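# Slide the paper roll onto the wooden holder's post

## Task

Fit the paper roll over the wooden holder's upright post so that it sits down on the holder's base, and finish with no gripper (or its camera cable) still touching the roll.

## Robot and tools

ROBOT. Two arms, left_arm and right_arm, each with a parallel gripper and a wrist camera. The fingers extend along the gripper's own +z axis and close along its y axis. The reported end_effector_position is the point between the pads, roughly 1 cm short of the fingertips. Reported poses can be wrong by a few cm, more at long reach. Friction and gravity can also leave a gripper a centimetre or more from its commanded pose with nothing touching it.

FRAME. All positions are in metres and all quaternions are (qw, qx, qy, qz), w first, in one scene frame. Its origin is at table-top height, halfway between the arms' nominal bases. +z points up and +x points out over the table. left_arm is on the +y side. Left and right in the images do not necessarily match the arm names.

ROW FORMAT. Every command row has 16 numbers covering both arms, even if only one arm moves. The first 8 are left_arm: x, y, z, qw, qx, qy, qz, opening. The next 8 are right_arm in the same order. Each pose is an absolute target in the scene frame, not an offset. Opening runs from -1 (closed) to +1 (fully open, 0.094 m). To keep an arm still, repeat its last reported pose and the opening it should keep in every row. Keep a fixed quaternion yourself rather than copying one that has drifted. Each step, orientation commands are clipped to within 40 degrees of the measured orientation.

TOOLS.
execute_actions(actions, cameras). actions is a list with zero or one item.
- An empty list returns the state and the pictures.
- {"rows": [...], "steps": n} plays up to 15 rows, one per 1/30 s step, with n at most 15 (15 if omitted). The last row repeats to fill the steps. The whole call is refused if any target is more than 0.6 m from that arm's last reported position along any gripper axis. Results arrive 5 steps before the action ends, so an action needs at least 5 steps.
- {"steps": n} with no rows waits up to 300 steps, counted from the previous result, so your reply time is included.
- cameras: a list of names, ["all"], or []. Pictures come only for an empty actions list or when you ask for them.

move(target, speed, blend, blocking, cameras). target is one 16-number row, or a list of up to 15 rows visited in order. These are absolute poses with no 0.6 m limit. Each gripper moves in a straight line and takes the shorter rotation. Both arms finish together.
- speed: m/s, 0.002 to 2.9, default 0.25. Rotation is limited to twice this value in rad/s. Give one value, or one per target.
- blend: corner rounding in metres for a list, default 0.
- blocking=false returns after about 0.5 s while the motion continues.
- A move lasts at least 0.5 s and stops after 10 s even if targets are not reached.
- A changed opening in the first row is sent at the start. Openings in later rows are applied on arrival, after the arms come to rest.
- Paths do not avoid obstacles or the other arm. Faster moves lag and stray more and hit harder. Aiming well past a contact presses harder.
- The result ends with a move: line giving the outcome (done, off_target, moving, held, fault) and any limits that acted (paced = the pose was clipped, held = steps were withheld). Any arm the line does not name is done, meaning within 10 mm and 2 degrees of its target. Neither done nor off_target tells you whether an arm is touching something.

wait(seconds 0 to 10, cameras): lets time run and ends early if a move finishes.
stop(cameras): brakes a running move. It needs some room, more after fast motion, and the fingers keep moving.
zoom_image(camera, region): camera is cam_high, cam_left_wrist or cam_right_wrist. region is [x0, y0, x1, y1] in pixels of the latest image, at most 504x504. Each image is 672x504. cam_high is fixed and looks down over the table from about x 0.92, z 1.1. The wrist cameras ride on the hands.
This cannot be undone, and the goal must hold without the robot.

RESULT LINES. Each arm reports end_effector_position, end_effector_quat_wxyz, and Hand target (the pose the controller is currently driving toward). grip_measured is the finger opening on the command scale. It reads slightly wide when empty and narrower than the part under a full squeeze. Joint positions end with the opening in metres. Joint velocities reading within noise means the arm is at rest. Joint torques include gravity, carry offsets and wrap at ±28 N m on joints 1 to 3. A MOTOR HOT line warns of heating. An OVER-TEMPERATURE FAULT folds that arm away for the rest of the scene. Camera calibration (K, distortion, T_world_to_cam) can be used to project points. It is accurate to millimetres near the image centre for cam_high.

GRIPPING. The gripper squeezes hard, about 50 to 64 N per pad, once commanded roughly 0.05 below the opening at first touch (more for round or small parts). The reading follows your command and does not reveal the contact. Close gently on anything that could squash. To release, command an opening well above grip_measured.

ORDER AND CARE. Look first. Approach above the roll with the gripper open, descend, and close. Lift clear of the post's top, move over the post, lower until the roll sits on the base, then open and withdraw upward.

Avoid these:
- dropping the roll or releasing it while it is moving
- slamming into things or pushing hard
- anything leaving the table
- the two arms or grippers pressing on each other (one gripper closing on the other's fingers counts)
- routing a path close to an arm's own base
- holding a stretched arm or pushing at an unreachable pose long enough to heat a motor

Something may briefly nudge loose objects. A camera cable resting on the roll counts as contact.

Each tool is called after "Emit:" as name(argument=value, ...) on one line, values as JSON.

## Session

Emit:
execute_actions(actions=[], cameras=["all"])

Scene clock: 0.00 s of 4400.00 s.
left_arm: end_effector_position=(+0.3990, +0.2155, +0.3339) grip_measured=+1.000 end_effector_quat_wxyz=(+0.613, -0.149, +0.751, -0.193) | right_arm: end_effector_position=(+0.2363, -0.1520, +0.2376) grip_measured=+1.000 end_effector_quat_wxyz=(+0.503, -0.064, +0.821, +0.263)
Joint positions: left_arm=[-0.192 0.968 0.891 -0.096 -0.063 -0.512 0.094] | right_arm=[0.621 0.795 0.631 -0.201 0.071 0.431 0.094]
Joint velocities: within noise
Joint torques (N m): no reading
Motor temperatures (°C): left_arm=[23 24 21 24 22 21 23] | right_arm=[23 23 23 22 22 23 24]
Heat: left arm: 24 °C; right arm: 24 °C.
Hand target: left_arm +0.3971, +0.2160, +0.3393; +0.618, -0.147, +0.748, -0.193 | right_arm +0.2363, -0.1523, +0.2440; +0.509, -0.063, +0.816, +0.265

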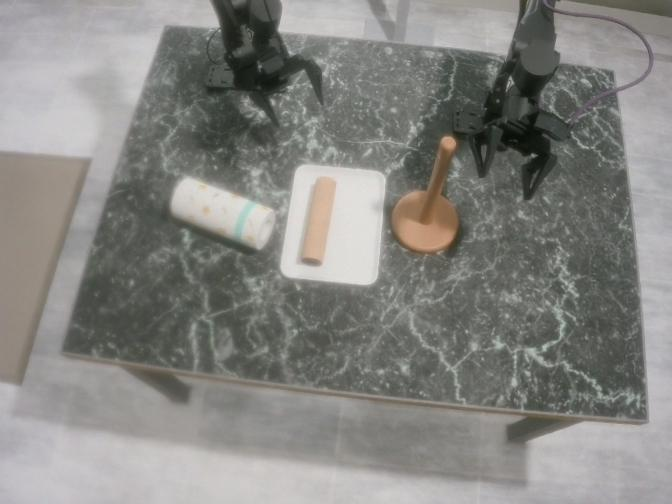

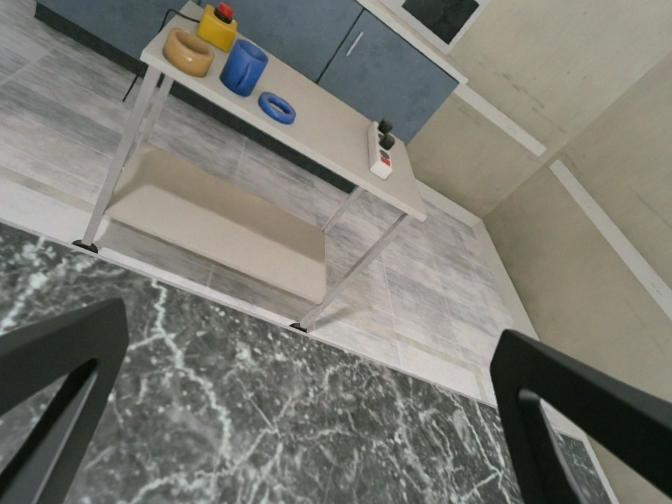

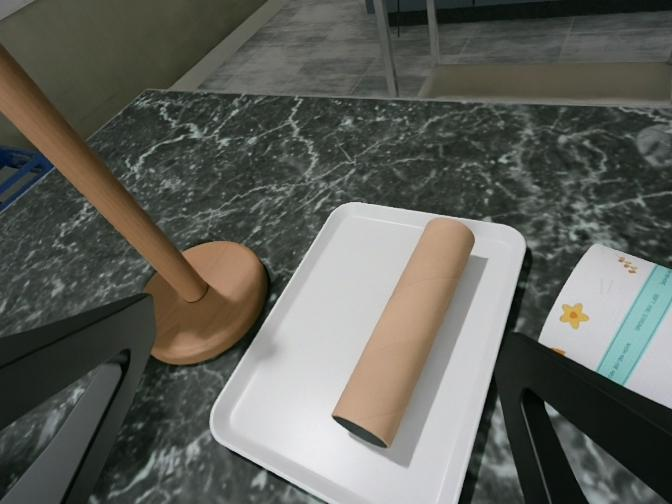

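Emit:
zoom_image(camera="cam_high", region=[160, 160, 290, 260])

Emit:
zoom_image(camera="cam_high", region=[370, 120, 500, 260])

Emit:
zoom_image(camera="cam_high", region=[160, 0, 660, 280])

Scaled by 3.877 from the camera's 672x504 image, which has a finer 960x720 frame.

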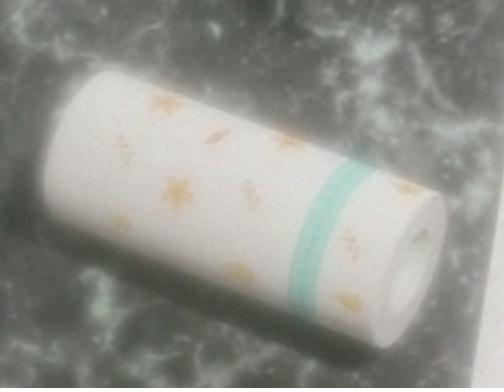

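Scaled by 3.600 from the camera's 672x504 image, which has a finer 960x720 frame.

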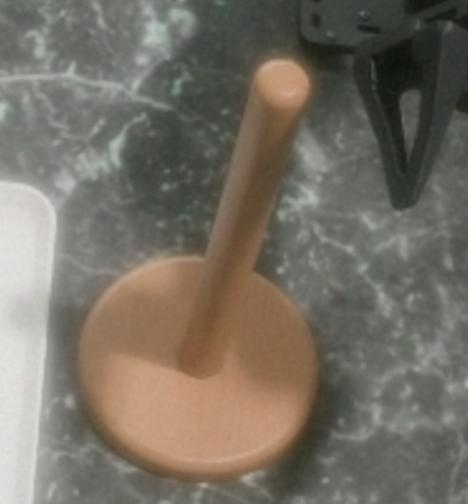

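Scaled by 1.008 from the camera's 672x504 image, which has a finer 960x720 frame.

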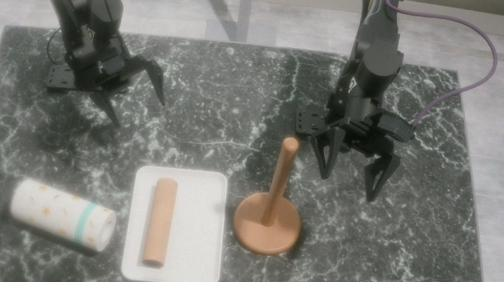

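Emit:
move(target=[0.376, 0.428, 0.334, 0.6426, -0.3642, 0.6734, -0.0033, 1.0, 0.368, -0.295, 0.150, 0.0, -0.6004, 0.7997, 0.0, 1.0], speed=0.6, cameras=["cam_high", "cam_right_wrist"])

Scene clock: 11.60 s of 4400.00 s.
left_arm: end_effector_position=(+0.3752, +0.4240, +0.3260) grip_measured=+1.000 end_effector_quat_wxyz=(+0.636, -0.361, +0.682, -0.006) | right_arm: end_effector_position=(+0.3646, -0.2970, +0.1538) grip_measured=+1.000 end_effector_quat_wxyz=(+0.009, -0.595, +0.804, -0.002)
Joint positions: left_arm=[0.38 1.002 0.891 -0.081 -0.077 -0.512 0.094] | right_arm=[0.069 2.05 2.006 -1.51 -0.006 -1.192 0.094]
Joint velocities: within noise
Joint torques (N m): left_arm=[0.44 -2.43 9.4 2.24 -0.1 -0.08] | right_arm=[0.59 -9.33 9.36 0.06 0.05 -0.04]
Motor temperatures (°C): left_arm=[23 24 22 28 22 21 23] | right_arm=[23 24 24 25 22 23 24]
Heat: left arm: 28 °C; right arm: 25 °C.
Hand target: left_arm +0.3759, +0.4279, +0.3338; +0.643, -0.364, +0.674, -0.003 | right_arm +0.3678, -0.2950, +0.1499; +0.001, -0.600, +0.800, +0.000
Off the commanded pose: left_arm 0.009 m, 1 deg | right_arm 0.005 m, 1 deg.
Kept back: nothing.
move: done
camera_calibration:
cam_right_wrist: T_world_to_cam=[[0.984833, -0.173193, -0.0103852, -0.409777], [-0.14829, -0.871279, 0.46785, -0.252892], [-0.0900766, -0.459214, -0.883747, 0.136225], [0, 0, 0, 1]] pos_world=[0.378332, -0.228753, 0.234448]
Images, in order (width x height): cam_high 672x504, cam_right_wrist 672x504.

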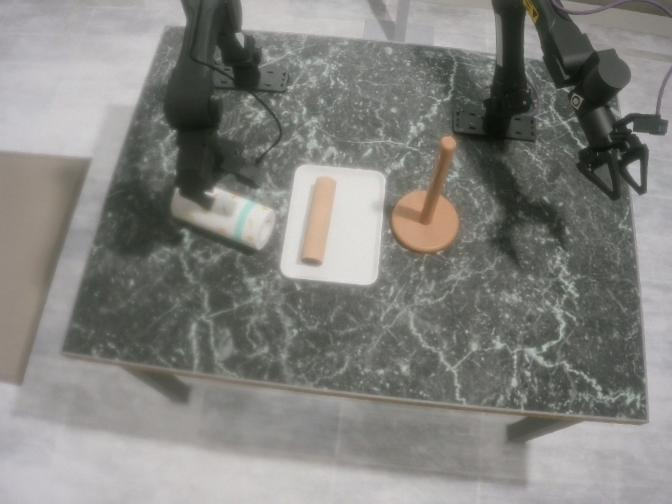

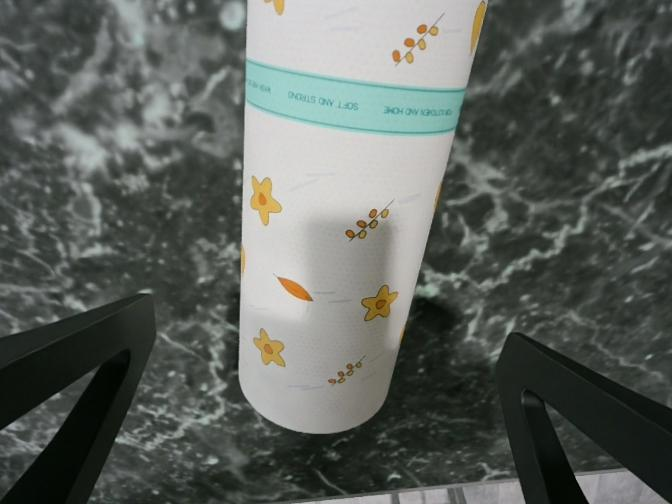

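Emit:
move(target=[[0.376, 0.428, 0.334, 0.6426, -0.3642, 0.6734, -0.0033, 1.0, 0.369, -0.2953, 0.042, 0.0, -0.6004, 0.7997, 0.0, 1.0], [0.376, 0.428, 0.334, 0.6426, -0.3642, 0.6734, -0.0033, 1.0, 0.369, -0.2953, 0.042, 0.0, -0.6004, 0.7997, 0.0, 0.72]], speed=0.25, cameras=["cam_high", "cam_right_wrist"])

Scene clock: 16.40 s of 4400.00 s.
left_arm: end_effector_position=(+0.3752, +0.4240, +0.3261) grip_measured=+1.000 end_effector_quat_wxyz=(+0.636, -0.361, +0.682, -0.006) | right_arm: end_effector_position=(+0.3719, -0.2976, +0.0536) grip_measured=+0.726 end_effector_quat_wxyz=(+0.011, -0.596, +0.803, -0.007)
Joint positions: left_arm=[0.38 1.002 0.891 -0.08 -0.077 -0.512 0.094] | right_arm=[0.069 2.071 1.637 -1.112 0.001 -1.194 0.081]
Joint velocities: within noise
Joint torques (N m): left_arm=[0.46 -2.35 9.4 2.25 -0.11 -0.06] | right_arm=[0.51 -10.43 5.33 0.36 -0.01 -0.04]
Motor temperatures (°C): left_arm=[23 24 22 29 22 21 23] | right_arm=[23 24 24 25 22 23 24]
Heat: left arm: 29 °C; right arm: 25 °C.
Hand target: left_arm +0.3759, +0.4279, +0.3338; +0.643, -0.364, +0.674, -0.003 | right_arm +0.3688, -0.2953, +0.0423; +0.000, -0.600, +0.800, +0.000
Off the commanded pose: left_arm 0.009 m, 1 deg | right_arm 0.012 m, 2 deg.
Kept back: nothing.
move: off_target (right_arm); target 2's new opening was sent with right_arm's hand 0.012 m and 2 deg from that target
camera_calibration:
cam_right_wrist: T_world_to_cam=[[0.985244, -0.171156, -0.000162628, -0.418183], [-0.150831, -0.868694, 0.471827, -0.203969], [-0.0808973, -0.46484, -0.881691, 0.0428585], [0, 0, 0, 1]] pos_world=[0.384714, -0.228839, 0.133958]
Images, in order (width x height): cam_high 672x504, cam_right_wrist 672x504.

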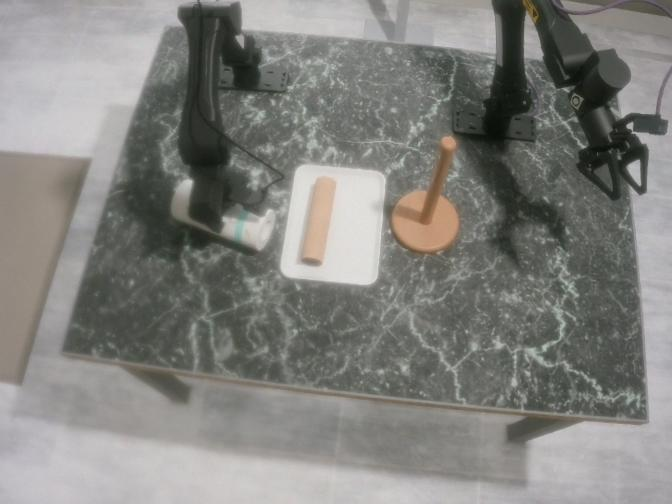

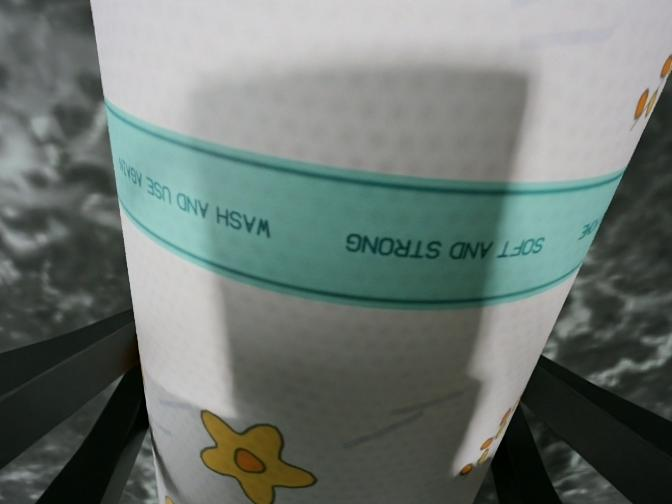

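Emit:
move(target=[[0.376, 0.428, 0.334, 0.6426, -0.3642, 0.6734, -0.0033, 1.0, 0.369, -0.2953, 0.042, 0.0, -0.6004, 0.7997, 0.0, 1.0], [0.376, 0.428, 0.334, 0.6426, -0.3642, 0.6734, -0.0033, 1.0, 0.369, -0.2953, 0.030, 0.0, -0.6004, 0.7997, 0.0, 1.0], [0.376, 0.428, 0.334, 0.6426, -0.3642, 0.6734, -0.0033, 1.0, 0.369, -0.2953, 0.030, 0.0, -0.6004, 0.7997, 0.0, 0.64]], speed=0.15, cameras=["cam_right_wrist"])

Scene clock: 19.87 s of 4400.00 s.
left_arm: end_effector_position=(+0.3752, +0.4240, +0.3261) grip_measured=+1.000 end_effector_quat_wxyz=(+0.636, -0.361, +0.682, -0.006) | right_arm: end_effector_position=(+0.3744, -0.2974, +0.0471) grip_measured=+0.703 end_effector_quat_wxyz=(+0.017, -0.596, +0.803, -0.011)
Joint positions: left_arm=[0.38 1.002 0.891 -0.08 -0.077 -0.512 0.094] | right_arm=[0.069 2.071 1.611 -1.07 0.001 -1.194 0.08]
Joint velocities: within noise
Joint torques (N m): left_arm=[0.42 -2.41 9.4 2.27 -0.11 -0.09] | right_arm=[0.5 -9.48 4.79 0.38 0.01 -0.04]
Motor temperatures (°C): left_arm=[23 24 23 30 22 21 23] | right_arm=[23 25 24 24 22 23 24]
Heat: left arm: 30 °C; right arm: 25 °C.
Hand target: left_arm +0.3759, +0.4279, +0.3338; +0.643, -0.364, +0.674, -0.003 | right_arm +0.3685, -0.2954, +0.0305; +0.000, -0.600, +0.800, +0.000
Off the commanded pose: left_arm 0.009 m, 1 deg | right_arm 0.018 m, 2 deg.
Kept back: nothing.
move: off_target (right_arm); target 3's new opening was sent with right_arm's hand 0.018 m and 2 deg from that target
camera_calibration:
cam_right_wrist: T_world_to_cam=[[0.985137, -0.171117, 0.0149618, -0.4213], [-0.158107, -0.869289, 0.468336, -0.197656], [-0.0671341, -0.463741, -0.883424, 0.0327125], [0, 0, 0, 1]] pos_world=[0.385983, -0.228741, 0.127772]
Images, in order (width x height): cam_right_wrist 672x504.

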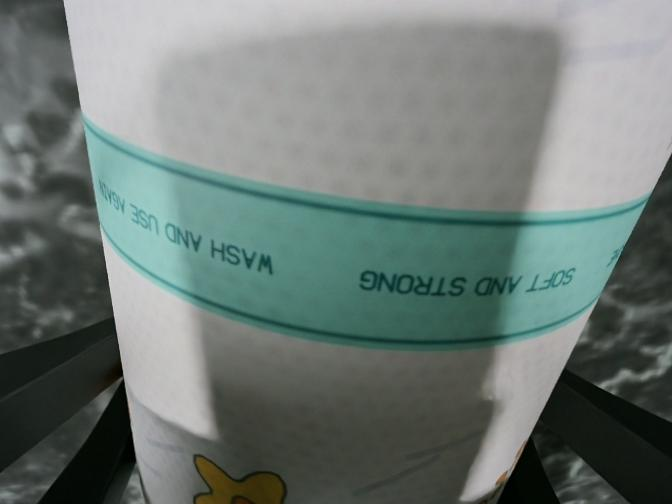

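Emit:
move(target=[[0.376, 0.428, 0.334, 0.6426, -0.3642, 0.6734, -0.0033, 1.0, 0.372, -0.290, 0.200, 0.0, -0.6004, 0.7997, 0.0, 0.64], [0.376, 0.428, 0.334, 0.6426, -0.3642, 0.6734, -0.0033, 1.0, 0.350, -0.060, 0.440, 0.630, -0.321, 0.630, 0.321, 0.64], [0.376, 0.428, 0.334, 0.6426, -0.3642, 0.6734, -0.0033, 1.0, 0.319, 0.129, 0.445, 0.630, -0.321, 0.630, 0.321, 0.64]], speed=0.6, blend=[0.04, 0.05, 0.0], cameras=["cam_high"])

Scene clock: 26.67 s of 4400.00 s.
left_arm: end_effector_position=(+0.3752, +0.4240, +0.3261) grip_measured=+1.000 end_effector_quat_wxyz=(+0.636, -0.361, +0.682, -0.006) | right_arm: end_effector_position=(+0.3112, +0.1282, +0.4303) grip_measured=+0.704 end_effector_quat_wxyz=(+0.613, -0.332, +0.641, +0.321)
Joint positions: left_arm=[0.38 1.002 0.891 -0.08 -0.077 -0.512 0.094] | right_arm=[0.91 1.794 1.814 -0.063 -0.038 0.003 0.08]
Joint velocities: within noise
Joint torques (N m): left_arm=[0.44 -2.4 9.44 2.26 -0.11 -0.07] | right_arm=[-0.47 -9.28 11.62 2.21 0.1 -0.01]
Motor temperatures (°C): left_arm=[23 24 23 31 22 21 23] | right_arm=[23 25 24 25 22 23 25]
Heat: left arm: 31 °C; right arm: 25 °C.
Hand target: left_arm +0.3759, +0.4279, +0.3338; +0.643, -0.364, +0.674, -0.003 | right_arm +0.3182, +0.1281, +0.4447; +0.630, -0.321, +0.630, +0.321
Off the commanded pose: left_arm 0.009 m, 1 deg | right_arm 0.017 m, 3 deg.
Kept back: nothing.
move: off_target (right_arm)
Images, in order (width x height): cam_high 672x504.

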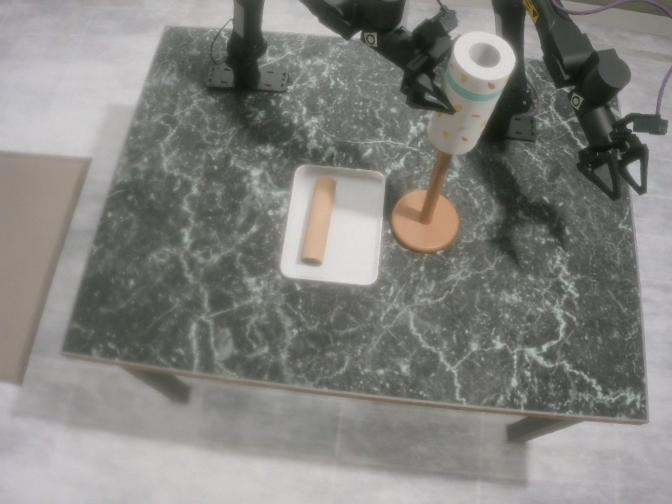

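Emit:
zoom_image(camera="cam_high", region=[400, 20, 540, 250])

Scaled by 2.191 from the camera's 672x504 image, which has a finer 960x720 frame.

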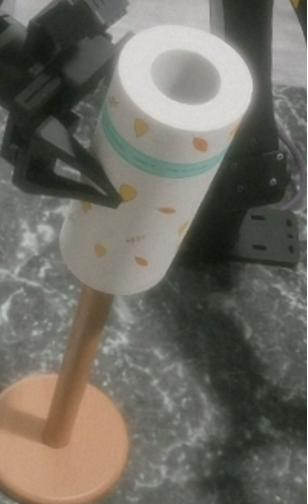

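Emit:
move(target=[0.376, 0.428, 0.334, 0.6426, -0.3642, 0.6734, -0.0033, 1.0, 0.313, 0.122, 0.440, 0.64898, -0.31107, 0.6105, 0.33068, 0.64], speed=0.2, cameras=["cam_high"])

Emit:
zoom_image(camera="cam_high", region=[400, 20, 540, 250])

Scene clock: 30.40 s of 4400.00 s.
left_arm: end_effector_position=(+0.3752, +0.4240, +0.3261) grip_measured=+1.000 end_effector_quat_wxyz=(+0.636, -0.361, +0.682, -0.006) | right_arm: end_effector_position=(+0.3152, +0.1313, +0.4230) grip_measured=+0.704 end_effector_quat_wxyz=(+0.632, -0.323, +0.624, +0.327)
Joint positions: left_arm=[0.38 1.002 0.891 -0.08 -0.077 -0.512 0.094] | right_arm=[0.909 1.794 1.729 0.077 -0.033 0.001 0.08]
Joint velocities: within noise
Joint torques (N m): left_arm=[0.39 -2.39 9.46 2.25 -0.11 -0.08] | right_arm=[-0.31 -14.04 6.39 2.3 0.08 0.04]
Motor temperatures (°C): left_arm=[23 24 23 31 22 21 23] | right_arm=[23 25 24 26 22 23 25]
Heat: left arm: 31 °C; right arm: 26 °C.
Hand target: left_arm +0.3759, +0.4279, +0.3338; +0.643, -0.364, +0.674, -0.003 | right_arm +0.3129, +0.1220, +0.4400; +0.649, -0.311, +0.611, +0.331
Off the commanded pose: left_arm 0.009 m, 1 deg | right_arm 0.020 m, 3 deg.
Kept back: nothing.
move: off_target (right_arm)
Images, in order (width x height): cam_high 672x504.

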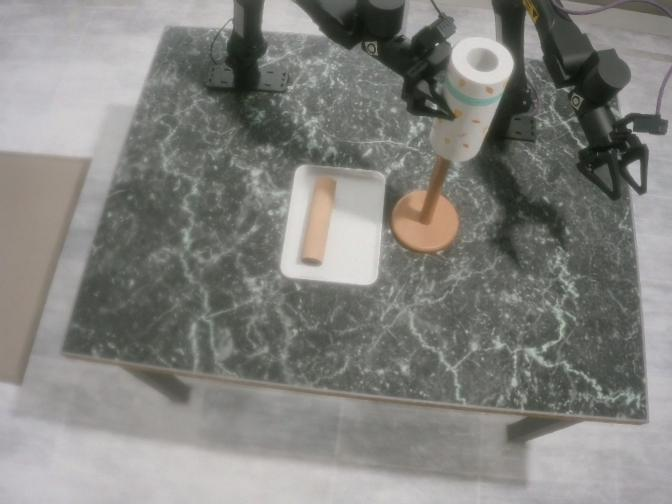

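Scaled by 2.191 from the camera's 672x504 image, which has a finer 960x720 frame.

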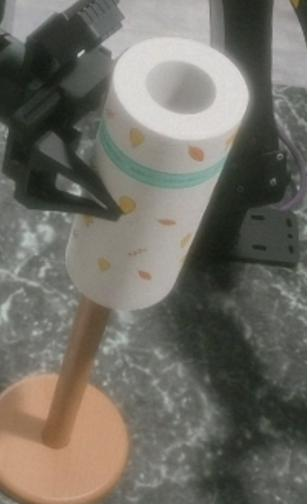

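Emit:
move(target=[[0.376, 0.428, 0.334, 0.6426, -0.3642, 0.6734, -0.0033, 1.0, 0.296, 0.103, 0.455, 0.64898, -0.31107, 0.6105, 0.33068, 0.64], [0.376, 0.428, 0.334, 0.6426, -0.3642, 0.6734, -0.0033, 1.0, 0.312, 0.125, 0.440, 0.64898, -0.31107, 0.6105, 0.33068, 0.64]], speed=0.2, cameras=["cam_high"])

Emit:
zoom_image(camera="cam_high", region=[400, 20, 540, 250])

Scene clock: 34.50 s of 4400.00 s.
left_arm: end_effector_position=(+0.3752, +0.4240, +0.3261) grip_measured=+1.000 end_effector_quat_wxyz=(+0.636, -0.361, +0.682, -0.006) | right_arm: end_effector_position=(+0.3085, +0.1211, +0.4323) grip_measured=+0.704 end_effector_quat_wxyz=(+0.638, -0.319, +0.620, +0.328)
Joint positions: left_arm=[0.38 1.002 0.891 -0.08 -0.077 -0.512 0.094] | right_arm=[0.909 1.749 1.696 0.082 -0.028 0.001 0.08]
Joint velocities: within noise
Joint torques (N m): left_arm=[0.46 -2.41 9.43 2.25 -0.11 -0.08] | right_arm=[0.2 -8.95 9.81 2.27 0.11 0.05]
Motor temperatures (°C): left_arm=[23 24 23 32 22 21 23] | right_arm=[23 26 24 27 22 23 25]
Heat: left arm: 32 °C; right arm: 27 °C.
Hand target: left_arm +0.3759, +0.4279, +0.3338; +0.643, -0.364, +0.674, -0.003 | right_arm +0.3117, +0.1246, +0.4397; +0.649, -0.311, +0.611, +0.331
Off the commanded pose: left_arm 0.009 m, 1 deg | right_arm 0.009 m, 2 deg.
Kept back: nothing.
move: done
Images, in order (width x height): cam_high 672x504.

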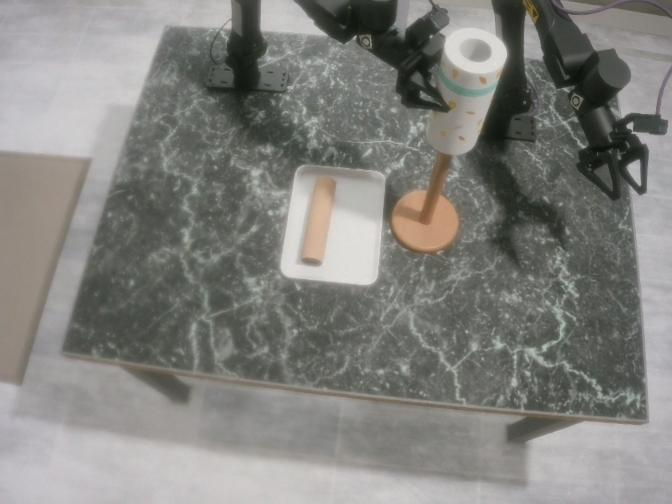

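Scaled by 2.191 from the camera's 672x504 image, which has a finer 960x720 frame.

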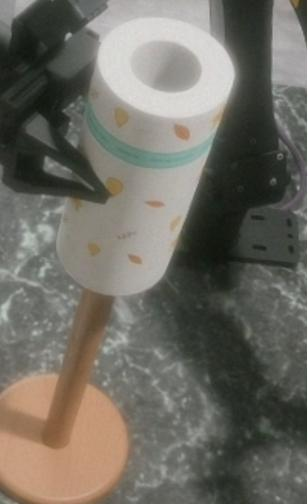

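Emit:
move(target=[0.376, 0.428, 0.334, 0.6426, -0.3642, 0.6734, -0.0033, 1.0, 0.307, 0.1245, 0.395, 0.630, -0.321, 0.630, 0.321, 0.64], speed=0.15, cameras=["cam_high"])

Emit:
zoom_image(camera="cam_high", region=[400, 20, 540, 250])

Scene clock: 39.37 s of 4400.00 s.
left_arm: end_effector_position=(+0.3752, +0.4240, +0.3261) grip_measured=+1.000 end_effector_quat_wxyz=(+0.636, -0.361, +0.682, -0.006) | right_arm: end_effector_position=(+0.3127, +0.1228, +0.3897) grip_measured=+0.704 end_effector_quat_wxyz=(+0.623, -0.323, +0.639, +0.315)
Joint positions: left_arm=[0.38 1.002 0.891 -0.08 -0.077 -0.512 0.094] | right_arm=[0.91 1.749 1.58 0.143 -0.013 0 0.08]
Joint velocities: within noise
Joint torques (N m): left_arm=[0.47 -2.45 9.42 2.25 -0.12 -0.09] | right_arm=[0.84 -11.6 6.67 2.28 0.06 0.03]
Motor temperatures (°C): left_arm=[23 24 23 32 22 21 23] | right_arm=[23 26 24 27 22 23 25]
Heat: left arm: 32 °C; right arm: 27 °C.
Hand target: left_arm +0.3759, +0.4279, +0.3338; +0.643, -0.364, +0.674, -0.003 | right_arm +0.3070, +0.1244, +0.3950; +0.630, -0.321, +0.630, +0.321
Off the commanded pose: left_arm 0.009 m, 1 deg | right_arm 0.008 m, 2 deg.
Kept back: nothing.
move: done
Images, in order (width x height): cam_high 672x504.

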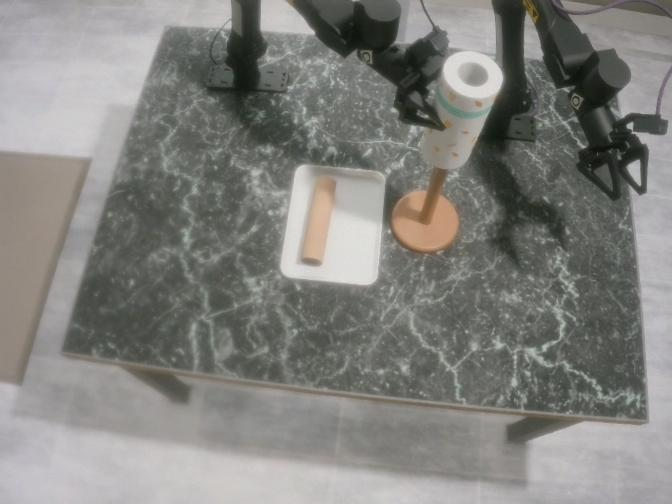

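Scaled by 2.191 from the camera's 672x504 image, which has a finer 960x720 frame.

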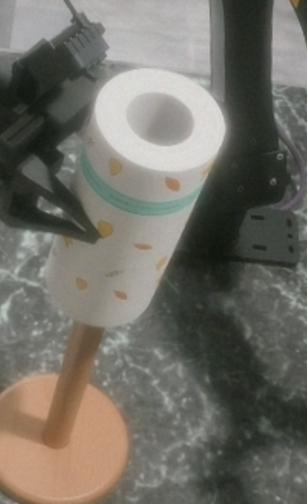

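Emit:
move(target=[[0.376, 0.428, 0.334, 0.6426, -0.3642, 0.6734, -0.0033, 1.0, 0.2995, 0.1185, 0.333, 0.64898, -0.31107, 0.6105, 0.33068, 0.64], [0.376, 0.428, 0.334, 0.6426, -0.3642, 0.6734, -0.0033, 1.0, 0.3023, 0.1225, 0.233, 0.64898, -0.31107, 0.6105, 0.33068, 0.64], [0.376, 0.428, 0.334, 0.6426, -0.3642, 0.6734, -0.0033, 1.0, 0.3012, 0.1209, 0.145, 0.64898, -0.31107, 0.6105, 0.33068, 0.64], [0.376, 0.428, 0.334, 0.6426, -0.3642, 0.6734, -0.0033, 1.0, 0.3012, 0.1209, 0.123, 0.64898, -0.31107, 0.6105, 0.33068, 0.64]], speed=[0.15, 0.22, 0.2, 0.06], blend=[0.02, 0.02, 0.01, 0.0], cameras=["cam_high"])

Emit:
zoom_image(camera="cam_high", region=[370, 50, 510, 270])

Scene clock: 43.30 s of 4400.00 s.
left_arm: end_effector_position=(+0.3752, +0.4240, +0.3261) grip_measured=+1.000 end_effector_quat_wxyz=(+0.636, -0.361, +0.682, -0.006) | right_arm: end_effector_position=(+0.3087, +0.1176, +0.1338) grip_measured=+0.704 end_effector_quat_wxyz=(+0.652, -0.306, +0.614, +0.325)
Joint positions: left_arm=[0.38 1.002 0.891 -0.08 -0.077 -0.512 0.094] | right_arm=[0.915 2.205 0.963 1.302 0.004 0 0.08]
Joint velocities: within noise
Joint torques (N m): left_arm=[0.47 -2.36 9.5 2.26 -0.11 -0.08] | right_arm=[1.03 -9.58 4.45 2.35 -0.07 0.02]
Motor temperatures (°C): left_arm=[23 24 23 33 22 21 23] | right_arm=[23 26 24 28 22 23 25]
Heat: left arm: 33 °C; right arm: 28 °C.
Hand target: left_arm +0.3759, +0.4279, +0.3338; +0.643, -0.364, +0.674, -0.003 | right_arm +0.3012, +0.1207, +0.1232; +0.649, -0.311, +0.611, +0.331
Off the commanded pose: left_arm 0.009 m, 1 deg | right_arm 0.014 m, 1 deg.
Kept back: nothing.
move: off_target (right_arm)
Images, in order (width x height): cam_high 672x504.

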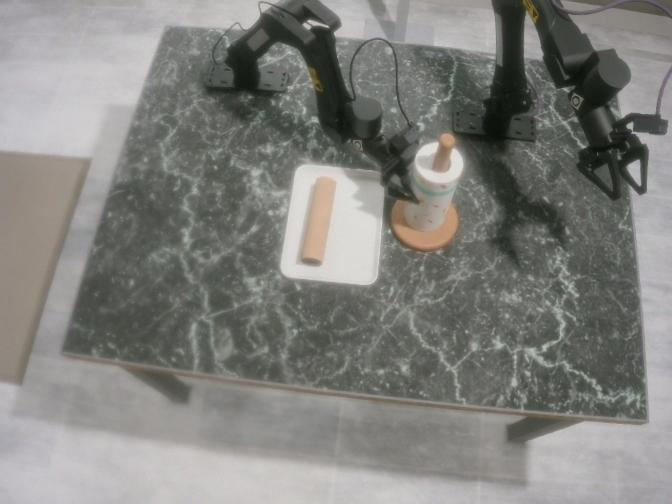

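Scaled by 2.291 from the camera's 672x504 image, which has a finer 960x720 frame.

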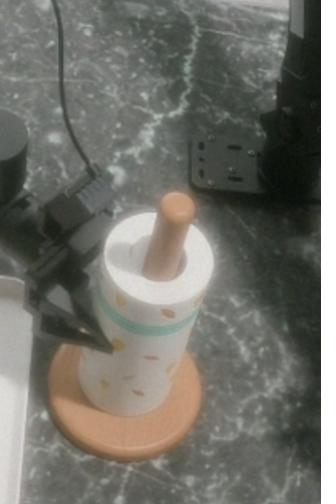

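Emit:
move(target=[[0.376, 0.428, 0.334, 0.6426, -0.3642, 0.6734, -0.0033, 1.0, 0.3012, 0.1209, 0.110, 0.64898, -0.31107, 0.6105, 0.33068, 0.64], [0.376, 0.428, 0.334, 0.6426, -0.3642, 0.6734, -0.0033, 1.0, 0.3012, 0.1209, 0.112, 0.64898, -0.31107, 0.6105, 0.33068, 1.0], [0.376, 0.428, 0.334, 0.6426, -0.3642, 0.6734, -0.0033, 1.0, 0.241, 0.0411, 0.122, 0.64898, -0.31107, 0.6105, 0.33068, 1.0]], speed=[0.05, 0.05, 0.25], cameras=["cam_high"])

Emit:
zoom_image(camera="cam_high", region=[330, 80, 510, 270])

Scene clock: 47.37 s of 4400.00 s.
left_arm: end_effector_position=(+0.3752, +0.4240, +0.3261) grip_measured=+1.000 end_effector_quat_wxyz=(+0.636, -0.361, +0.682, -0.006) | right_arm: end_effector_position=(+0.2453, +0.0405, +0.0837) grip_measured=+0.998 end_effector_quat_wxyz=(+0.601, -0.333, +0.660, +0.303)
Joint positions: left_arm=[0.38 1.002 0.891 -0.08 -0.077 -0.512 0.094] | right_arm=[0.925 2.071 0.528 1.45 0.004 0 0.094]
Joint velocities: within noise
Joint torques (N m): left_arm=[0.44 -2.39 9.43 2.26 -0.11 -0.07] | right_arm=[0.61 -12.71 2.43 3.23 -0.01 0.02]
Motor temperatures (°C): left_arm=[23 24 23 33 22 21 23] | right_arm=[23 26 24 29 22 23 25]
Heat: left arm: 33 °C; right arm: 29 °C.
Hand target: left_arm +0.3759, +0.4279, +0.3338; +0.643, -0.364, +0.674, -0.003 | right_arm +0.2411, +0.0411, +0.1208; +0.641, -0.315, +0.619, +0.327
Off the commanded pose: left_arm 0.009 m, 1 deg | right_arm 0.039 m, 9 deg.
joint sent to its limit (right arm) — joint 4 (wrist pitch), upper limit.
Kept back: nothing.
move: off_target (right_arm); target 2's new opening was sent with right_arm's hand 0.022 m and 2 deg from that target
Images, in order (width x height): cam_high 672x504.

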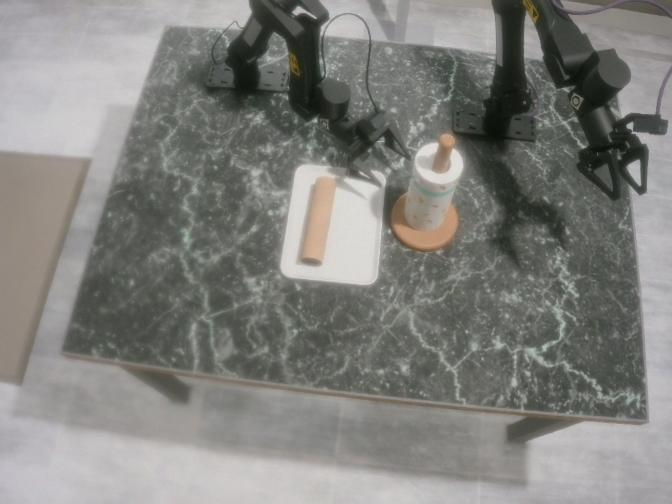

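Scaled by 2.653 from the camera's 672x504 image, which has a finer 960x720 frame.

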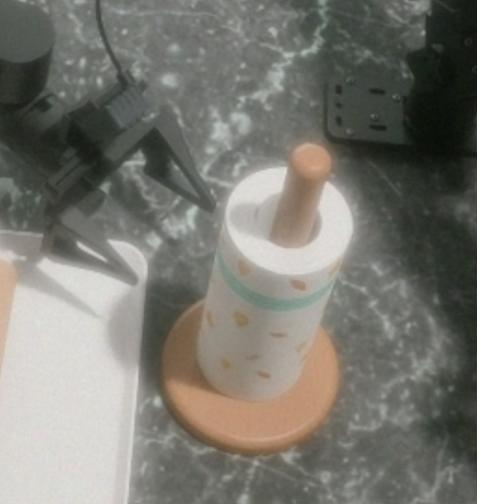

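Emit:
finished_scene(scene=1)

The scene is finished: the task was done.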